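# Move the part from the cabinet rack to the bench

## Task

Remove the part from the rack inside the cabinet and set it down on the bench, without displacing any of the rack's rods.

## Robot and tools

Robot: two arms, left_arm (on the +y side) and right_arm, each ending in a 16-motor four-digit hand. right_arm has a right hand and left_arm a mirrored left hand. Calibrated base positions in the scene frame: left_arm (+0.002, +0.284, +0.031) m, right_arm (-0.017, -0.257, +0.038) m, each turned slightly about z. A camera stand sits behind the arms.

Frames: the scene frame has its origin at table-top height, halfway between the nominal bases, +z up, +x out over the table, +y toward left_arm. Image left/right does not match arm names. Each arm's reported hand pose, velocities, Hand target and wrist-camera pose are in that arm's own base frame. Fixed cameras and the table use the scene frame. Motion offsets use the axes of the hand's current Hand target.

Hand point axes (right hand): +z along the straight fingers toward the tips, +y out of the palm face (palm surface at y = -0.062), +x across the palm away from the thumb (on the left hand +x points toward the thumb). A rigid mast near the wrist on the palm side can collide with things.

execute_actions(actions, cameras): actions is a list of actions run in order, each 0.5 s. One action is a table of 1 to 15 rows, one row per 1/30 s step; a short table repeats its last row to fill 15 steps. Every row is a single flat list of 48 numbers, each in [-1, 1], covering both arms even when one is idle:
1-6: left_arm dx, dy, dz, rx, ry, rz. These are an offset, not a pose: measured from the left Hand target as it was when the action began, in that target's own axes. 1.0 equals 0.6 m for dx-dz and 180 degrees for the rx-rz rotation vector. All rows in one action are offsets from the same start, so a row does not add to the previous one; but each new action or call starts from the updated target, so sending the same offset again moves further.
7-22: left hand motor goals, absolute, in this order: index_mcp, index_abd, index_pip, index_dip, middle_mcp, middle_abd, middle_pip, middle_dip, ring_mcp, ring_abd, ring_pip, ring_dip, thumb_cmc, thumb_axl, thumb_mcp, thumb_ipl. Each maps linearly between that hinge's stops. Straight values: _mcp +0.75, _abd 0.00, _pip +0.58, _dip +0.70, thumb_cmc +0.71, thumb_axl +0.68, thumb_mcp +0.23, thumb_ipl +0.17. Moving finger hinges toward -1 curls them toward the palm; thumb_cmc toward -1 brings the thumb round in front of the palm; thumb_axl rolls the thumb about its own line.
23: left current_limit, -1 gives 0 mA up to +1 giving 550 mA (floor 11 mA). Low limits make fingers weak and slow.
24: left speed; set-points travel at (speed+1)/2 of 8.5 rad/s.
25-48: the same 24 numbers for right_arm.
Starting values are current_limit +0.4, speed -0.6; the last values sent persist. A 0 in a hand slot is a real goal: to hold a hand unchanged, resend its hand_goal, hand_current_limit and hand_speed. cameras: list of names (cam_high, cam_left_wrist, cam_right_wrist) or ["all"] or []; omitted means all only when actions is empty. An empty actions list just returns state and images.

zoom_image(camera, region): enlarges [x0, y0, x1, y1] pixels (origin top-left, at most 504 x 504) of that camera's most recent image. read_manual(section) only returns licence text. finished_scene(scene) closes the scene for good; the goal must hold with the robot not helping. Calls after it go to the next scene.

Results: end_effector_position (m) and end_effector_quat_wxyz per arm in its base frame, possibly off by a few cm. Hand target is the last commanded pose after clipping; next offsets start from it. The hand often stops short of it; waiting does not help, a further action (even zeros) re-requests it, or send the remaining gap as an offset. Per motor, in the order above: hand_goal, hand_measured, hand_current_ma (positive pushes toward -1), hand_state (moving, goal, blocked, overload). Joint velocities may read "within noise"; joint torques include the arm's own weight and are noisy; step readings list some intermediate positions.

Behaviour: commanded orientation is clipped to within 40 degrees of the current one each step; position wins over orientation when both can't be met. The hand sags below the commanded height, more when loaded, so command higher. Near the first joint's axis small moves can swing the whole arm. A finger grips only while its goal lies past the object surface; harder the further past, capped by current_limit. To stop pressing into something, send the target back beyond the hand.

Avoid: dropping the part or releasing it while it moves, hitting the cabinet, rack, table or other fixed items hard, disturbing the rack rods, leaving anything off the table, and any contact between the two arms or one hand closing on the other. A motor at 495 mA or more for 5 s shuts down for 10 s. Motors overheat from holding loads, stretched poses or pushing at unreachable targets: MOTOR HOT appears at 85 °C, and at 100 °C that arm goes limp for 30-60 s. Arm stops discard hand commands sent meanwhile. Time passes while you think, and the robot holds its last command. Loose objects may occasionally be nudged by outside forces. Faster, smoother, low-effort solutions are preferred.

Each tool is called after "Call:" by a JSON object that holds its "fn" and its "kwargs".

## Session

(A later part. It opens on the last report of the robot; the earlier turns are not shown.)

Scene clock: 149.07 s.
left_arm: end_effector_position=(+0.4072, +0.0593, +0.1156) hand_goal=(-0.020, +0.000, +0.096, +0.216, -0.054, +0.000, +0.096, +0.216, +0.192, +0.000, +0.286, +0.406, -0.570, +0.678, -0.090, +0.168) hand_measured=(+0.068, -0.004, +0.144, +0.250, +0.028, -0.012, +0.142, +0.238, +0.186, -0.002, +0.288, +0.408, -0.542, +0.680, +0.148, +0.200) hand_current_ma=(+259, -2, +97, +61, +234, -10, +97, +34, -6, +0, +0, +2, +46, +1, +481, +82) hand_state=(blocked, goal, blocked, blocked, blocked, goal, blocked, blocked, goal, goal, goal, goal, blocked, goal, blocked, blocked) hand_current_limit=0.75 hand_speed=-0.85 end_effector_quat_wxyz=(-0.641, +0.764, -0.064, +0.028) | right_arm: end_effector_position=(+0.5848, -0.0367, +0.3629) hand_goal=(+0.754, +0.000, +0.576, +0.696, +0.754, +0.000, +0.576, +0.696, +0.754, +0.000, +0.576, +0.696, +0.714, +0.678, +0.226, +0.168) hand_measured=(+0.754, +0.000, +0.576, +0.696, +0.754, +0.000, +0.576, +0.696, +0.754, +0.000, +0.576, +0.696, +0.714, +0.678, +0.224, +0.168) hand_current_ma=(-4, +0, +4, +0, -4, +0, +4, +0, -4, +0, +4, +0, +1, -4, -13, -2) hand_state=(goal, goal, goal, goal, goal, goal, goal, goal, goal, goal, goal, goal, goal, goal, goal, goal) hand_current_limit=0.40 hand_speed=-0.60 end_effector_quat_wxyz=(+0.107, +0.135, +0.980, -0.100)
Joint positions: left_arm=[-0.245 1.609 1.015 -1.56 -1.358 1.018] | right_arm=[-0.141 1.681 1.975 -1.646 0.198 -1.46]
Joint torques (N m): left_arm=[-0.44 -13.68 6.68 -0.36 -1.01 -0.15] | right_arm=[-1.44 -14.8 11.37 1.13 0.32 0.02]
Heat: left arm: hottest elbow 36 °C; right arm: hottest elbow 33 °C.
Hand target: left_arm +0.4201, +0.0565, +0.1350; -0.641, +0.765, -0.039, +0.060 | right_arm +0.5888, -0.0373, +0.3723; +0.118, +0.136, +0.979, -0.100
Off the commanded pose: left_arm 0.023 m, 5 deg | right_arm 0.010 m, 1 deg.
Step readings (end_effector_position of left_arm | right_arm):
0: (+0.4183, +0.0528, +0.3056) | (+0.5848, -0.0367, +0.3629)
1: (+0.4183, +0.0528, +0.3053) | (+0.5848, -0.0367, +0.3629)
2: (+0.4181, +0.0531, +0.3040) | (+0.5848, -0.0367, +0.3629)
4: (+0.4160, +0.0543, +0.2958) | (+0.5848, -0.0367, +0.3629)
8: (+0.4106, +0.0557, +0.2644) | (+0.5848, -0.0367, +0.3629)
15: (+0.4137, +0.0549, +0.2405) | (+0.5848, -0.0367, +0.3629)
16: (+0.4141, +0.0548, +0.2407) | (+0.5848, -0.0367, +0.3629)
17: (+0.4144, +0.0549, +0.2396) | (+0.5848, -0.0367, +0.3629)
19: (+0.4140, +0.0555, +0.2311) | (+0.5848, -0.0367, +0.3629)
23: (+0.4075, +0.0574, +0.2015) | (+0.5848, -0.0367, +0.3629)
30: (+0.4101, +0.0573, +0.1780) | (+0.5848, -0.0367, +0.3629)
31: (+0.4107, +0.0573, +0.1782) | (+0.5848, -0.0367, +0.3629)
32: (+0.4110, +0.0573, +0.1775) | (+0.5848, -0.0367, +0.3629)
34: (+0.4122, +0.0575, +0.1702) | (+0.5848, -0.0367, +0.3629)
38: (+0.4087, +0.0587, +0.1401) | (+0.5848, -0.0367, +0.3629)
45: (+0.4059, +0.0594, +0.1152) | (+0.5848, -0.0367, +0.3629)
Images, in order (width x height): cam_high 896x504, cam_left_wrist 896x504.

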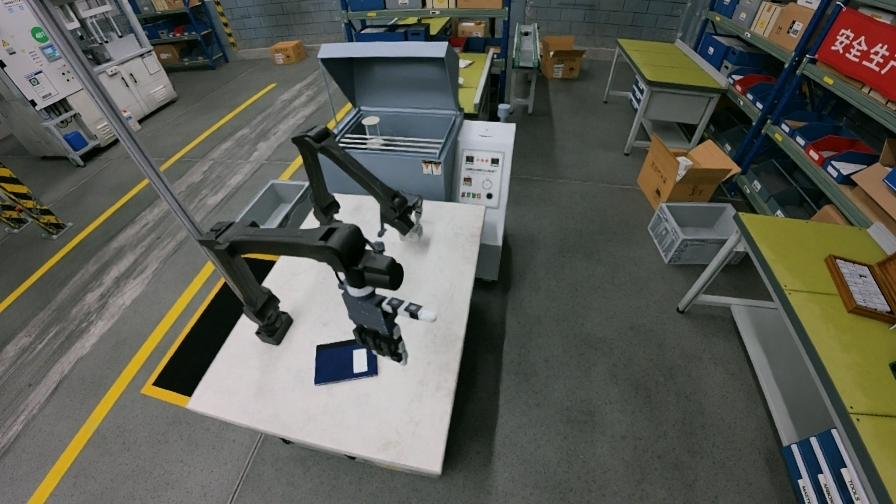

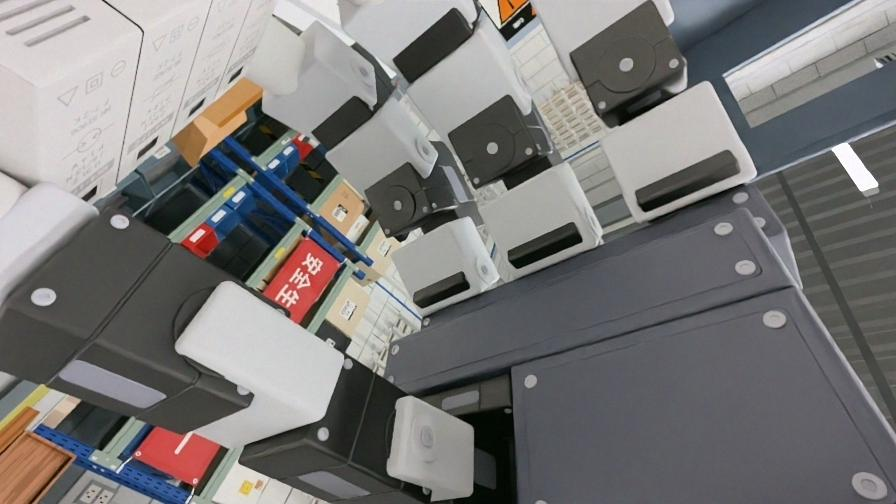

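Call:
{"fn": "execute_actions", "kwargs": {"actions": [[[-0.0027,0.0656,0.0116,0,0,0,-0.02,0,0.095,0.215,-0.055,0,0.095,0.215,0.192,0,0.285,0.406,-0.571,0.677,-0.09,0.168,0.75,-0.85,0,0,0,0,0,0,0.754,0,0.576,0.696,0.754,0,0.576,0.696,0.754,0,0.576,0.696,0.714,0.678,0.226,0.168,0.4,-0.6]]], "cameras": ["cam_high"]}}

Call:
{"fn": "zoom_image", "kwargs": {"camera": "cam_high", "region": [370, 180, 450, 260]}}

Scene clock: 150.77 s.
left_arm: end_effector_position=(+0.4093, +0.0592, +0.0818) hand_goal=(-0.020, +0.000, +0.096, +0.216, -0.054, +0.000, +0.096, +0.216, +0.192, +0.000, +0.286, +0.406, -0.570, +0.678, -0.090, +0.168) hand_measured=(+0.068, -0.004, +0.144, +0.250, +0.028, -0.012, +0.142, +0.238, +0.186, -0.002, +0.288, +0.408, -0.542, +0.680, +0.148, +0.200) hand_current_ma=(+259, -2, +97, +61, +234, -10, +97, +33, -6, +0, +0, +2, +46, +1, +481, +82) hand_state=(blocked, goal, blocked, blocked, blocked, goal, blocked, blocked, goal, goal, goal, goal, blocked, goal, blocked, blocked) hand_current_limit=0.75 hand_speed=-0.85 end_effector_quat_wxyz=(-0.641, +0.764, -0.057, +0.034) | right_arm: end_effector_position=(+0.5848, -0.0367, +0.3629) hand_goal=(+0.754, +0.000, +0.576, +0.696, +0.754, +0.000, +0.576, +0.696, +0.754, +0.000, +0.576, +0.696, +0.714, +0.678, +0.226, +0.168) hand_measured=(+0.754, +0.000, +0.576, +0.696, +0.754, +0.000, +0.576, +0.696, +0.754, +0.000, +0.576, +0.696, +0.714, +0.678, +0.224, +0.168) hand_current_ma=(-4, +0, +4, +0, -4, +0, +4, +0, -4, +0, +4, +0, +1, -4, -13, -2) hand_state=(goal, goal, goal, goal, goal, goal, goal, goal, goal, goal, goal, goal, goal, goal, goal, goal) hand_current_limit=0.40 hand_speed=-0.60 end_effector_quat_wxyz=(+0.107, +0.135, +0.980, -0.100)
Joint positions: left_arm=[-0.245 1.668 0.979 -1.465 -1.359 1] | right_arm=[-0.141 1.681 1.975 -1.646 0.198 -1.46]
Joint torques (N m): left_arm=[-0.38 -12.86 5.59 -0.1 -1.01 -0.11] | right_arm=[-1.44 -14.56 11.32 1.13 0.33 0.04]
Heat: left arm: hottest elbow 36 °C; right arm: hottest elbow 33 °C.
Hand target: left_arm +0.4201, +0.0565, +0.0951; -0.641, +0.765, -0.039, +0.060 | right_arm +0.5888, -0.0373, +0.3723; +0.118, +0.136, +0.979, -0.100
Off the commanded pose: left_arm 0.017 m, 4 deg | right_arm 0.010 m, 1 deg.
Step readings (end_effector_position of left_arm | right_arm):
0: (+0.4073, +0.0593, +0.1156) | (+0.5848, -0.0367, +0.3629)
1: (+0.4074, +0.0593, +0.1156) | (+0.5848, -0.0367, +0.3629)
2: (+0.4080, +0.0591, +0.1150) | (+0.5848, -0.0367, +0.3629)
4: (+0.4105, +0.0586, +0.1110) | (+0.5848, -0.0367, +0.3629)
8: (+0.4117, +0.0584, +0.0948) | (+0.5848, -0.0367, +0.3629)
15: (+0.4091, +0.0592, +0.0819) | (+0.5848, -0.0367, +0.3629)
Images, in order (width x height): cam_high 896x504.

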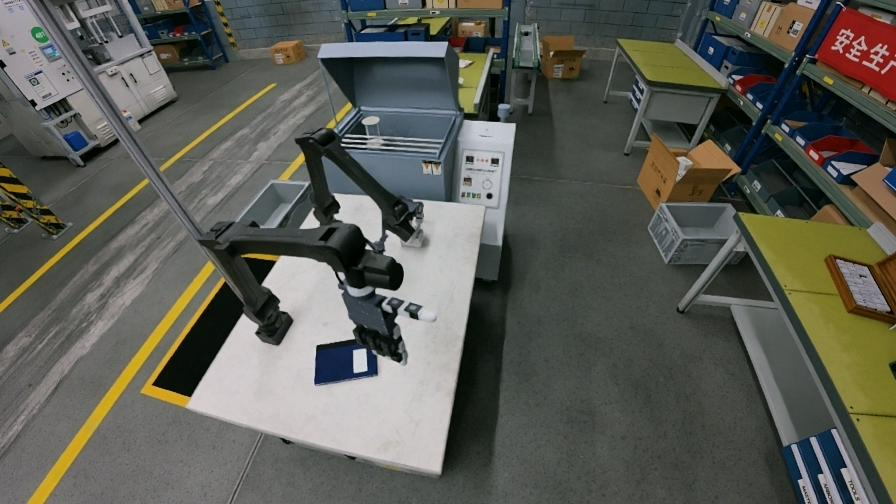

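Scaled by 6.300 from the camera's 896x504 image, which has a finer 1280x720 frame.

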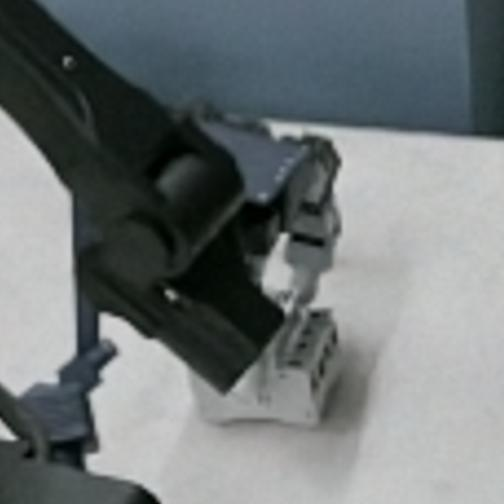

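Call:
{"fn": "execute_actions", "kwargs": {"actions": [[[-0.0013,0.0328,0.0058,0,0,0,-0.02,0,0.095,0.215,-0.055,0,0.095,0.215,0.192,0,0.285,0.406,-0.571,0.677,-0.09,0.168,0.75,-0.85,0,0,0,0,0,0,0.754,0,0.576,0.696,0.754,0,0.576,0.696,0.754,0,0.576,0.696,0.714,0.678,0.226,0.168,0.4,-0.6]]], "cameras": ["cam_high"]}}

Call:
{"fn": "zoom_image", "kwargs": {"camera": "cam_high", "region": [370, 180, 450, 260]}}

Scene clock: 152.00 s.
left_arm: end_effector_position=(+0.4149, +0.0583, +0.0767) hand_goal=(-0.020, +0.000, +0.096, +0.216, -0.054, +0.000, +0.096, +0.216, +0.192, +0.000, +0.286, +0.406, -0.570, +0.678, -0.090, +0.168) hand_measured=(+0.068, -0.008, +0.144, +0.246, +0.026, -0.020, +0.142, +0.232, +0.186, -0.002, +0.288, +0.408, -0.542, +0.680, +0.148, +0.200) hand_current_ma=(+259, -7, +97, +51, +232, -23, +97, +23, -6, +0, +0, +2, +46, +1, +481, +85) hand_state=(blocked, goal, blocked, blocked, blocked, goal, blocked, goal, goal, goal, goal, goal, blocked, goal, blocked, blocked) hand_current_limit=0.75 hand_speed=-0.85 end_effector_quat_wxyz=(-0.642, +0.764, -0.049, +0.047) | right_arm: end_effector_position=(+0.5848, -0.0367, +0.3629) hand_goal=(+0.754, +0.000, +0.576, +0.696, +0.754, +0.000, +0.576, +0.696, +0.754, +0.000, +0.576, +0.696, +0.714, +0.678, +0.226, +0.168) hand_measured=(+0.754, +0.000, +0.576, +0.696, +0.754, +0.000, +0.576, +0.696, +0.754, +0.000, +0.576, +0.696, +0.714, +0.678, +0.224, +0.168) hand_current_ma=(-4, +0, +4, +0, -4, +0, +4, +0, -4, +0, +4, +0, +1, -4, -13, -2) hand_state=(goal, goal, goal, goal, goal, goal, goal, goal, goal, goal, goal, goal, goal, goal, goal, goal) hand_current_limit=0.40 hand_speed=-0.60 end_effector_quat_wxyz=(+0.107, +0.135, +0.980, -0.100)
Joint positions: left_arm=[-0.246 1.676 0.973 -1.42 -1.367 1] | right_arm=[-0.141 1.681 1.975 -1.646 0.198 -1.46]
Joint torques (N m): left_arm=[-0.38 -10.99 4.82 0.51 -0.66 -0.12] | right_arm=[-1.38 -14.68 11.33 1.14 0.32 0.03]
Heat: left arm: hottest elbow 36 °C; right arm: hottest elbow 33 °C.
Hand target: left_arm +0.4201, +0.0565, +0.0751; -0.641, +0.765, -0.039, +0.060 | right_arm +0.5888, -0.0373, +0.3723; +0.118, +0.136, +0.979, -0.100
Off the commanded pose: left_arm 0.006 m, 2 deg | right_arm 0.010 m, 1 deg.
Step readings (end_effector_position of left_arm | right_arm):
0: (+0.4093, +0.0592, +0.0818) | (+0.5848, -0.0367, +0.3629)
1: (+0.4094, +0.0592, +0.0818) | (+0.5848, -0.0367, +0.3629)
2: (+0.4097, +0.0591, +0.0815) | (+0.5848, -0.0367, +0.3629)
4: (+0.4114, +0.0590, +0.0805) | (+0.5848, -0.0367, +0.3629)
8: (+0.4140, +0.0586, +0.0771) | (+0.5848, -0.0367, +0.3629)
15: (+0.4146, +0.0583, +0.0768) | (+0.5848, -0.0367, +0.3629)
Images, in order (width x height): cam_high 896x504.

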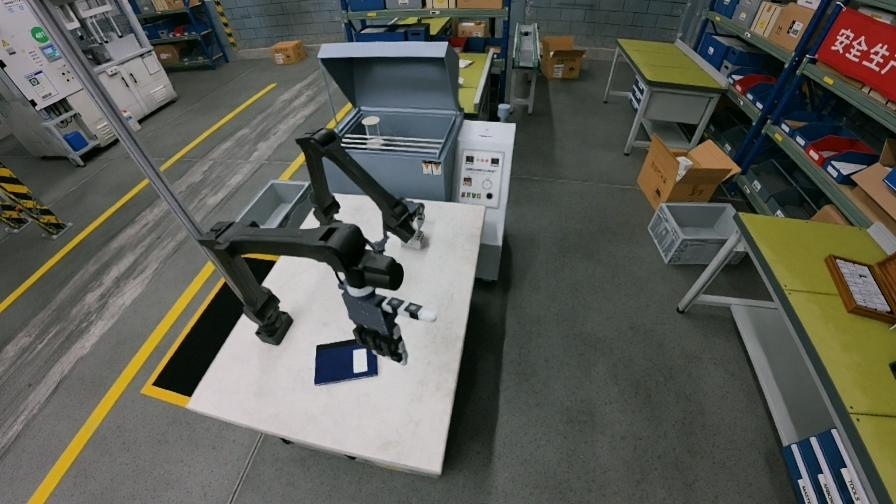

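Scaled by 6.300 from the camera's 896x504 image, which has a finer 1280x720 frame.

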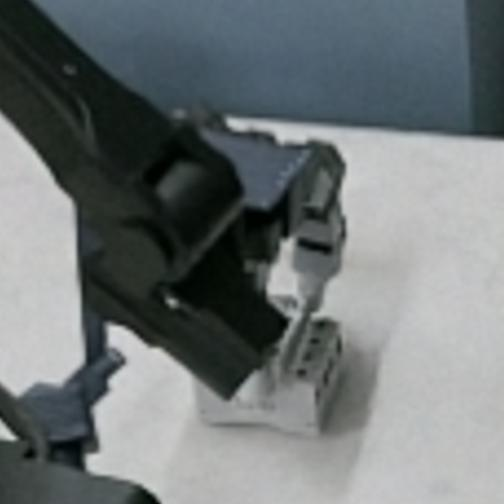

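Call:
{"fn": "execute_actions", "kwargs": {"actions": [[[0,0,0,0,0,0,0.12,0,0.168,0.29,0.12,0,0.168,0.29,0.192,0,0.285,0.406,-0.571,0.677,0.24,0.168,0.3,-0.85,0,0,0,0,0,0,0.754,0,0.576,0.696,0.754,0,0.576,0.696,0.754,0,0.576,0.696,0.714,0.678,0.226,0.168,0.4,-0.6]],[[0,0,0,0,0,0,0.19,0,0.285,0.406,0.19,0,0.285,0.406,0.192,0,0.285,0.406,-0.571,0.677,0.36,0.168,0.3,-0.7,0,0,0,0,0,0,0.754,0,0.576,0.696,0.754,0,0.576,0.696,0.754,0,0.576,0.696,0.714,0.678,0.226,0.168,0.4,-0.6]]], "cameras": ["cam_high","cam_left_wrist"]}}

Call:
{"fn": "zoom_image", "kwargs": {"camera": "cam_high", "region": [370, 180, 450, 260]}}

Scene clock: 153.93 s.
left_arm: end_effector_position=(+0.4174, +0.0575, +0.0758) hand_goal=(+0.190, +0.000, +0.286, +0.406, +0.190, +0.000, +0.286, +0.406, +0.192, +0.000, +0.286, +0.406, -0.570, +0.678, +0.360, +0.168) hand_measured=(+0.176, -0.002, +0.282, +0.404, +0.178, -0.004, +0.282, +0.404, +0.186, -0.002, +0.288, +0.408, -0.568, +0.680, +0.354, +0.170) hand_current_ma=(-18, -1, -3, -2, -15, -2, -3, -1, -6, +0, +0, +2, +1, +1, -7, +1) hand_state=(goal, goal, goal, goal, goal, goal, goal, goal, goal, goal, goal, goal, goal, goal, goal, goal) hand_current_limit=0.30 hand_speed=-0.70 end_effector_quat_wxyz=(-0.641, +0.765, -0.045, +0.053) | right_arm: end_effector_position=(+0.5848, -0.0367, +0.3629) hand_goal=(+0.754, +0.000, +0.576, +0.696, +0.754, +0.000, +0.576, +0.696, +0.754, +0.000, +0.576, +0.696, +0.714, +0.678, +0.226, +0.168) hand_measured=(+0.754, +0.000, +0.576, +0.696, +0.754, +0.000, +0.576, +0.696, +0.754, +0.000, +0.576, +0.696, +0.714, +0.678, +0.224, +0.168) hand_current_ma=(-4, +0, +4, +0, -4, +0, +4, +0, -4, +0, +4, +0, +1, -4, -13, -2) hand_state=(goal, goal, goal, goal, goal, goal, goal, goal, goal, goal, goal, goal, goal, goal, goal, goal) hand_current_limit=0.40 hand_speed=-0.60 end_effector_quat_wxyz=(+0.107, +0.135, +0.980, -0.100)
Joint positions: left_arm=[-0.246 1.677 0.973 -1.405 -1.367 1] | right_arm=[-0.141 1.681 1.975 -1.646 0.198 -1.46]
Joint torques (N m): left_arm=[0.26 -10.93 4.67 0.06 -0.71 -0.09] | right_arm=[-1.38 -14.68 11.37 1.13 0.33 0.03]
Heat: left arm: hottest elbow 36 °C; right arm: hottest elbow 33 °C.
Hand target: left_arm +0.4201, +0.0565, +0.0750; -0.641, +0.765, -0.039, +0.060 | right_arm +0.5888, -0.0373, +0.3723; +0.118, +0.136, +0.979, -0.100
Off the commanded pose: left_arm 0.003 m, 1 deg | right_arm 0.010 m, 1 deg.
Step readings (end_effector_position of left_arm | right_arm):
0: (+0.4150, +0.0582, +0.0767) | (+0.5848, -0.0367, +0.3629)
1: (+0.4150, +0.0582, +0.0767) | (+0.5848, -0.0367, +0.3629)
2: (+0.4150, +0.0582, +0.0767) | (+0.5848, -0.0367, +0.3629)
4: (+0.4154, +0.0580, +0.0765) | (+0.5848, -0.0367, +0.3629)
8: (+0.4172, +0.0575, +0.0759) | (+0.5848, -0.0367, +0.3629)
15: (+0.4174, +0.0575, +0.0758) | (+0.5848, -0.0367, +0.3629)
16: (+0.4174, +0.0575, +0.0758) | (+0.5848, -0.0367, +0.3629)
17: (+0.4174, +0.0575, +0.0758) | (+0.5848, -0.0367, +0.3629)
19: (+0.4174, +0.0575, +0.0758) | (+0.5848, -0.0367, +0.3629)
23: (+0.4174, +0.0575, +0.0758) | (+0.5848, -0.0367, +0.3629)
30: (+0.4174, +0.0575, +0.0758) | (+0.5848, -0.0367, +0.3629)
Images, in order (width x height): cam_high 896x504, cam_left_wrist 896x504.

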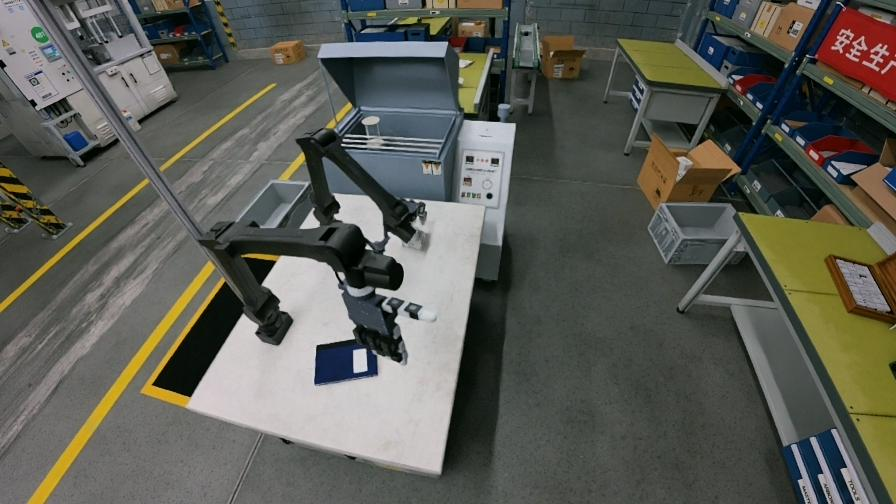

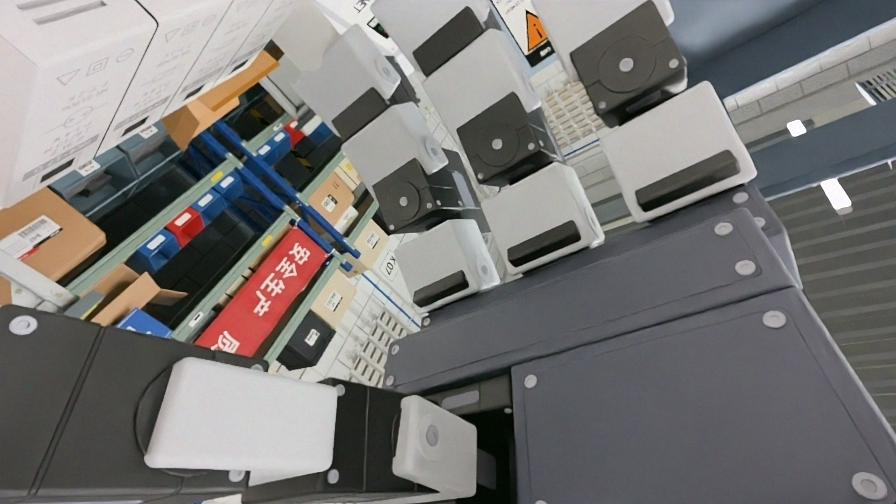

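Scaled by 6.300 from the camera's 896x504 image, which has a finer 1280x720 frame.

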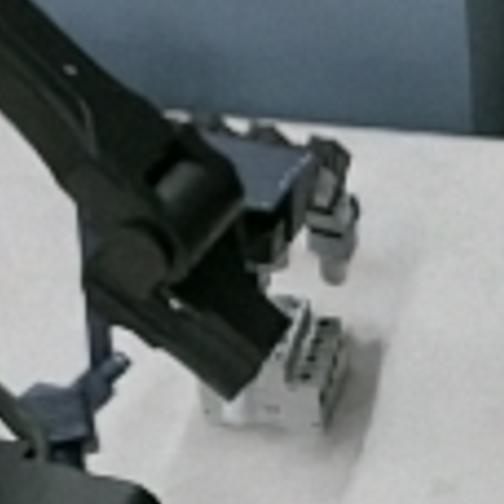

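Call:
{"fn": "execute_actions", "kwargs": {"actions": [[[0.004,-0.0984,-0.0173,0,0,0,0.192,0,0.285,0.406,0.192,0,0.285,0.406,0.192,0,0.285,0.406,-0.571,0.677,0.36,0.168,0.3,-0.7,0,0,0,0,0,0,0.754,0,0.576,0.696,0.754,0,0.576,0.696,0.754,0,0.576,0.696,0.714,0.678,0.226,0.168,0.4,-0.6]],[[0.006,-0.1476,-0.026,0,0,0,0.192,0,0.285,0.406,0.192,0,0.285,0.406,0.192,0,0.285,0.406,-0.571,0.677,0.36,0.168,0.3,-0.7,0,0,0,0,0,0,0.754,0,0.576,0.696,0.754,0,0.576,0.696,0.754,0,0.576,0.696,0.714,0.678,0.226,0.168,0.4,-0.6]]], "cameras": ["cam_high","cam_left_wrist"]}}

Call:
{"fn": "zoom_image", "kwargs": {"camera": "cam_high", "region": [370, 180, 450, 260]}}

Call:
{"fn": "zoom_image", "kwargs": {"camera": "cam_high", "region": [310, 90, 470, 200]}}

Scene clock: 156.10 s.
left_arm: end_effector_position=(+0.4116, +0.0583, +0.2137) hand_goal=(+0.192, +0.000, +0.286, +0.406, +0.192, +0.000, +0.286, +0.406, +0.192, +0.000, +0.286, +0.406, -0.570, +0.678, +0.360, +0.168) hand_measured=(+0.180, -0.002, +0.282, +0.404, +0.180, -0.002, +0.282, +0.404, +0.186, -0.002, +0.288, +0.408, -0.568, +0.680, +0.354, +0.170) hand_current_ma=(-15, -1, -3, -2, -13, -1, -3, -1, -6, +0, +0, +2, +1, +1, -6, +1) hand_state=(goal, goal, goal, goal, goal, goal, goal, goal, goal, goal, goal, goal, goal, goal, goal, goal) hand_current_limit=0.30 hand_speed=-0.70 end_effector_quat_wxyz=(-0.638, +0.766, -0.047, +0.063) | right_arm: end_effector_position=(+0.5848, -0.0367, +0.3629) hand_goal=(+0.754, +0.000, +0.576, +0.696, +0.754, +0.000, +0.576, +0.696, +0.754, +0.000, +0.576, +0.696, +0.714, +0.678, +0.226, +0.168) hand_measured=(+0.754, +0.000, +0.576, +0.696, +0.754, +0.000, +0.576, +0.696, +0.754, +0.000, +0.576, +0.696, +0.714, +0.678, +0.224, +0.168) hand_current_ma=(-4, +0, +4, +0, -4, +0, +4, +0, -4, +0, +4, +0, +1, -4, -13, -2) hand_state=(goal, goal, goal, goal, goal, goal, goal, goal, goal, goal, goal, goal, goal, goal, goal, goal) hand_current_limit=0.40 hand_speed=-0.60 end_effector_quat_wxyz=(+0.107, +0.135, +0.980, -0.100)
Joint positions: left_arm=[-0.246 1.444 1.123 -1.688 -1.372 1.088] | right_arm=[-0.141 1.681 1.975 -1.646 0.198 -1.46]
Joint torques (N m): left_arm=[-0.38 -9.64 9.01 -0.66 -0.6 0.15] | right_arm=[-1.49 -14.56 11.33 1.13 0.33 0.03]
Heat: left arm: hottest elbow 36 °C; right arm: hottest elbow 33 °C.
Hand target: left_arm +0.4199, +0.0564, +0.2250; -0.641, +0.765, -0.039, +0.060 | right_arm +0.5888, -0.0373, +0.3723; +0.118, +0.136, +0.979, -0.100
Off the commanded pose: left_arm 0.014 m, 1 deg | right_arm 0.010 m, 1 deg.
joint sent to its limit (left arm) — joint 4 (wrist pitch), lower limit. The joint targets still meet the commanded pose.
Step readings (end_effector_position of left_arm | right_arm):
0: (+0.4174, +0.0575, +0.0758) | (+0.5848, -0.0367, +0.3629)
1: (+0.4174, +0.0575, +0.0758) | (+0.5848, -0.0367, +0.3629)
2: (+0.4170, +0.0576, +0.0763) | (+0.5848, -0.0367, +0.3629)
4: (+0.4136, +0.0584, +0.0815) | (+0.5848, -0.0367, +0.3629)
8: (+0.4072, +0.0600, +0.1034) | (+0.5848, -0.0367, +0.3629)
15: (+0.4083, +0.0598, +0.1227) | (+0.5848, -0.0367, +0.3629)
16: (+0.4079, +0.0599, +0.1230) | (+0.5848, -0.0367, +0.3629)
17: (+0.4066, +0.0601, +0.1248) | (+0.5848, -0.0367, +0.3629)
19: (+0.4039, +0.0606, +0.1357) | (+0.5848, -0.0367, +0.3629)
23: (+0.4075, +0.0597, +0.1796) | (+0.5848, -0.0367, +0.3629)
30: (+0.4125, +0.0582, +0.2171) | (+0.5848, -0.0367, +0.3629)
Images, in order (width x height): cam_high 896x504, cam_left_wrist 896x504.

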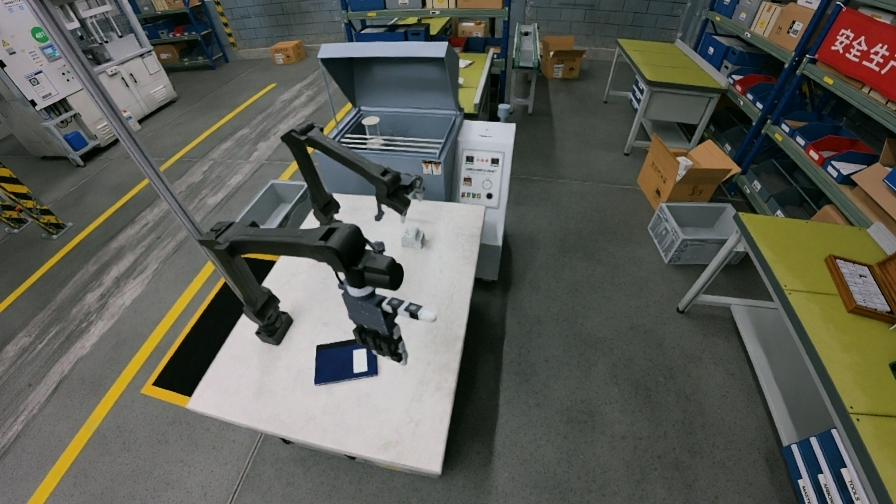

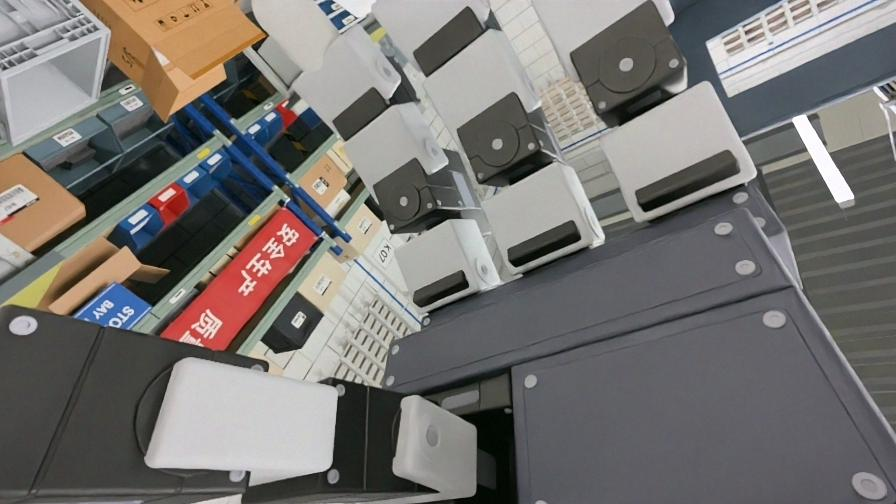

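Scaled by 6.300 from the camera's 896x504 image, which has a finer 1280x720 frame.

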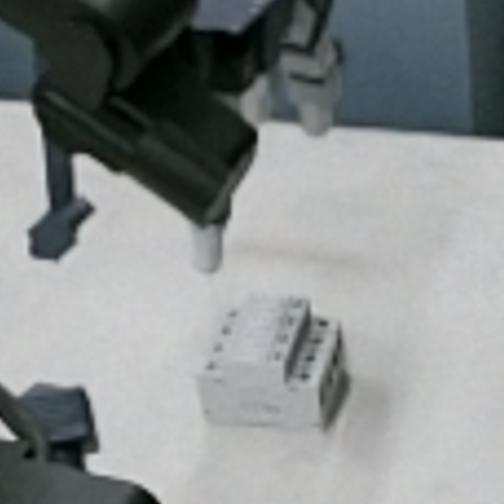

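Scaled by 3.150 from the camera's 896x504 image, which has a finer 1280x720 frame.

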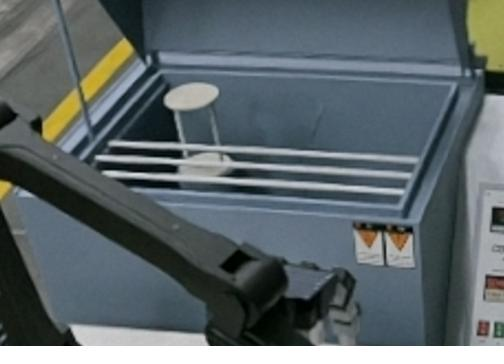

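Call:
{"fn": "finished_scene", "kwargs": {"scene": 1}}

The scene is finished: the task was done.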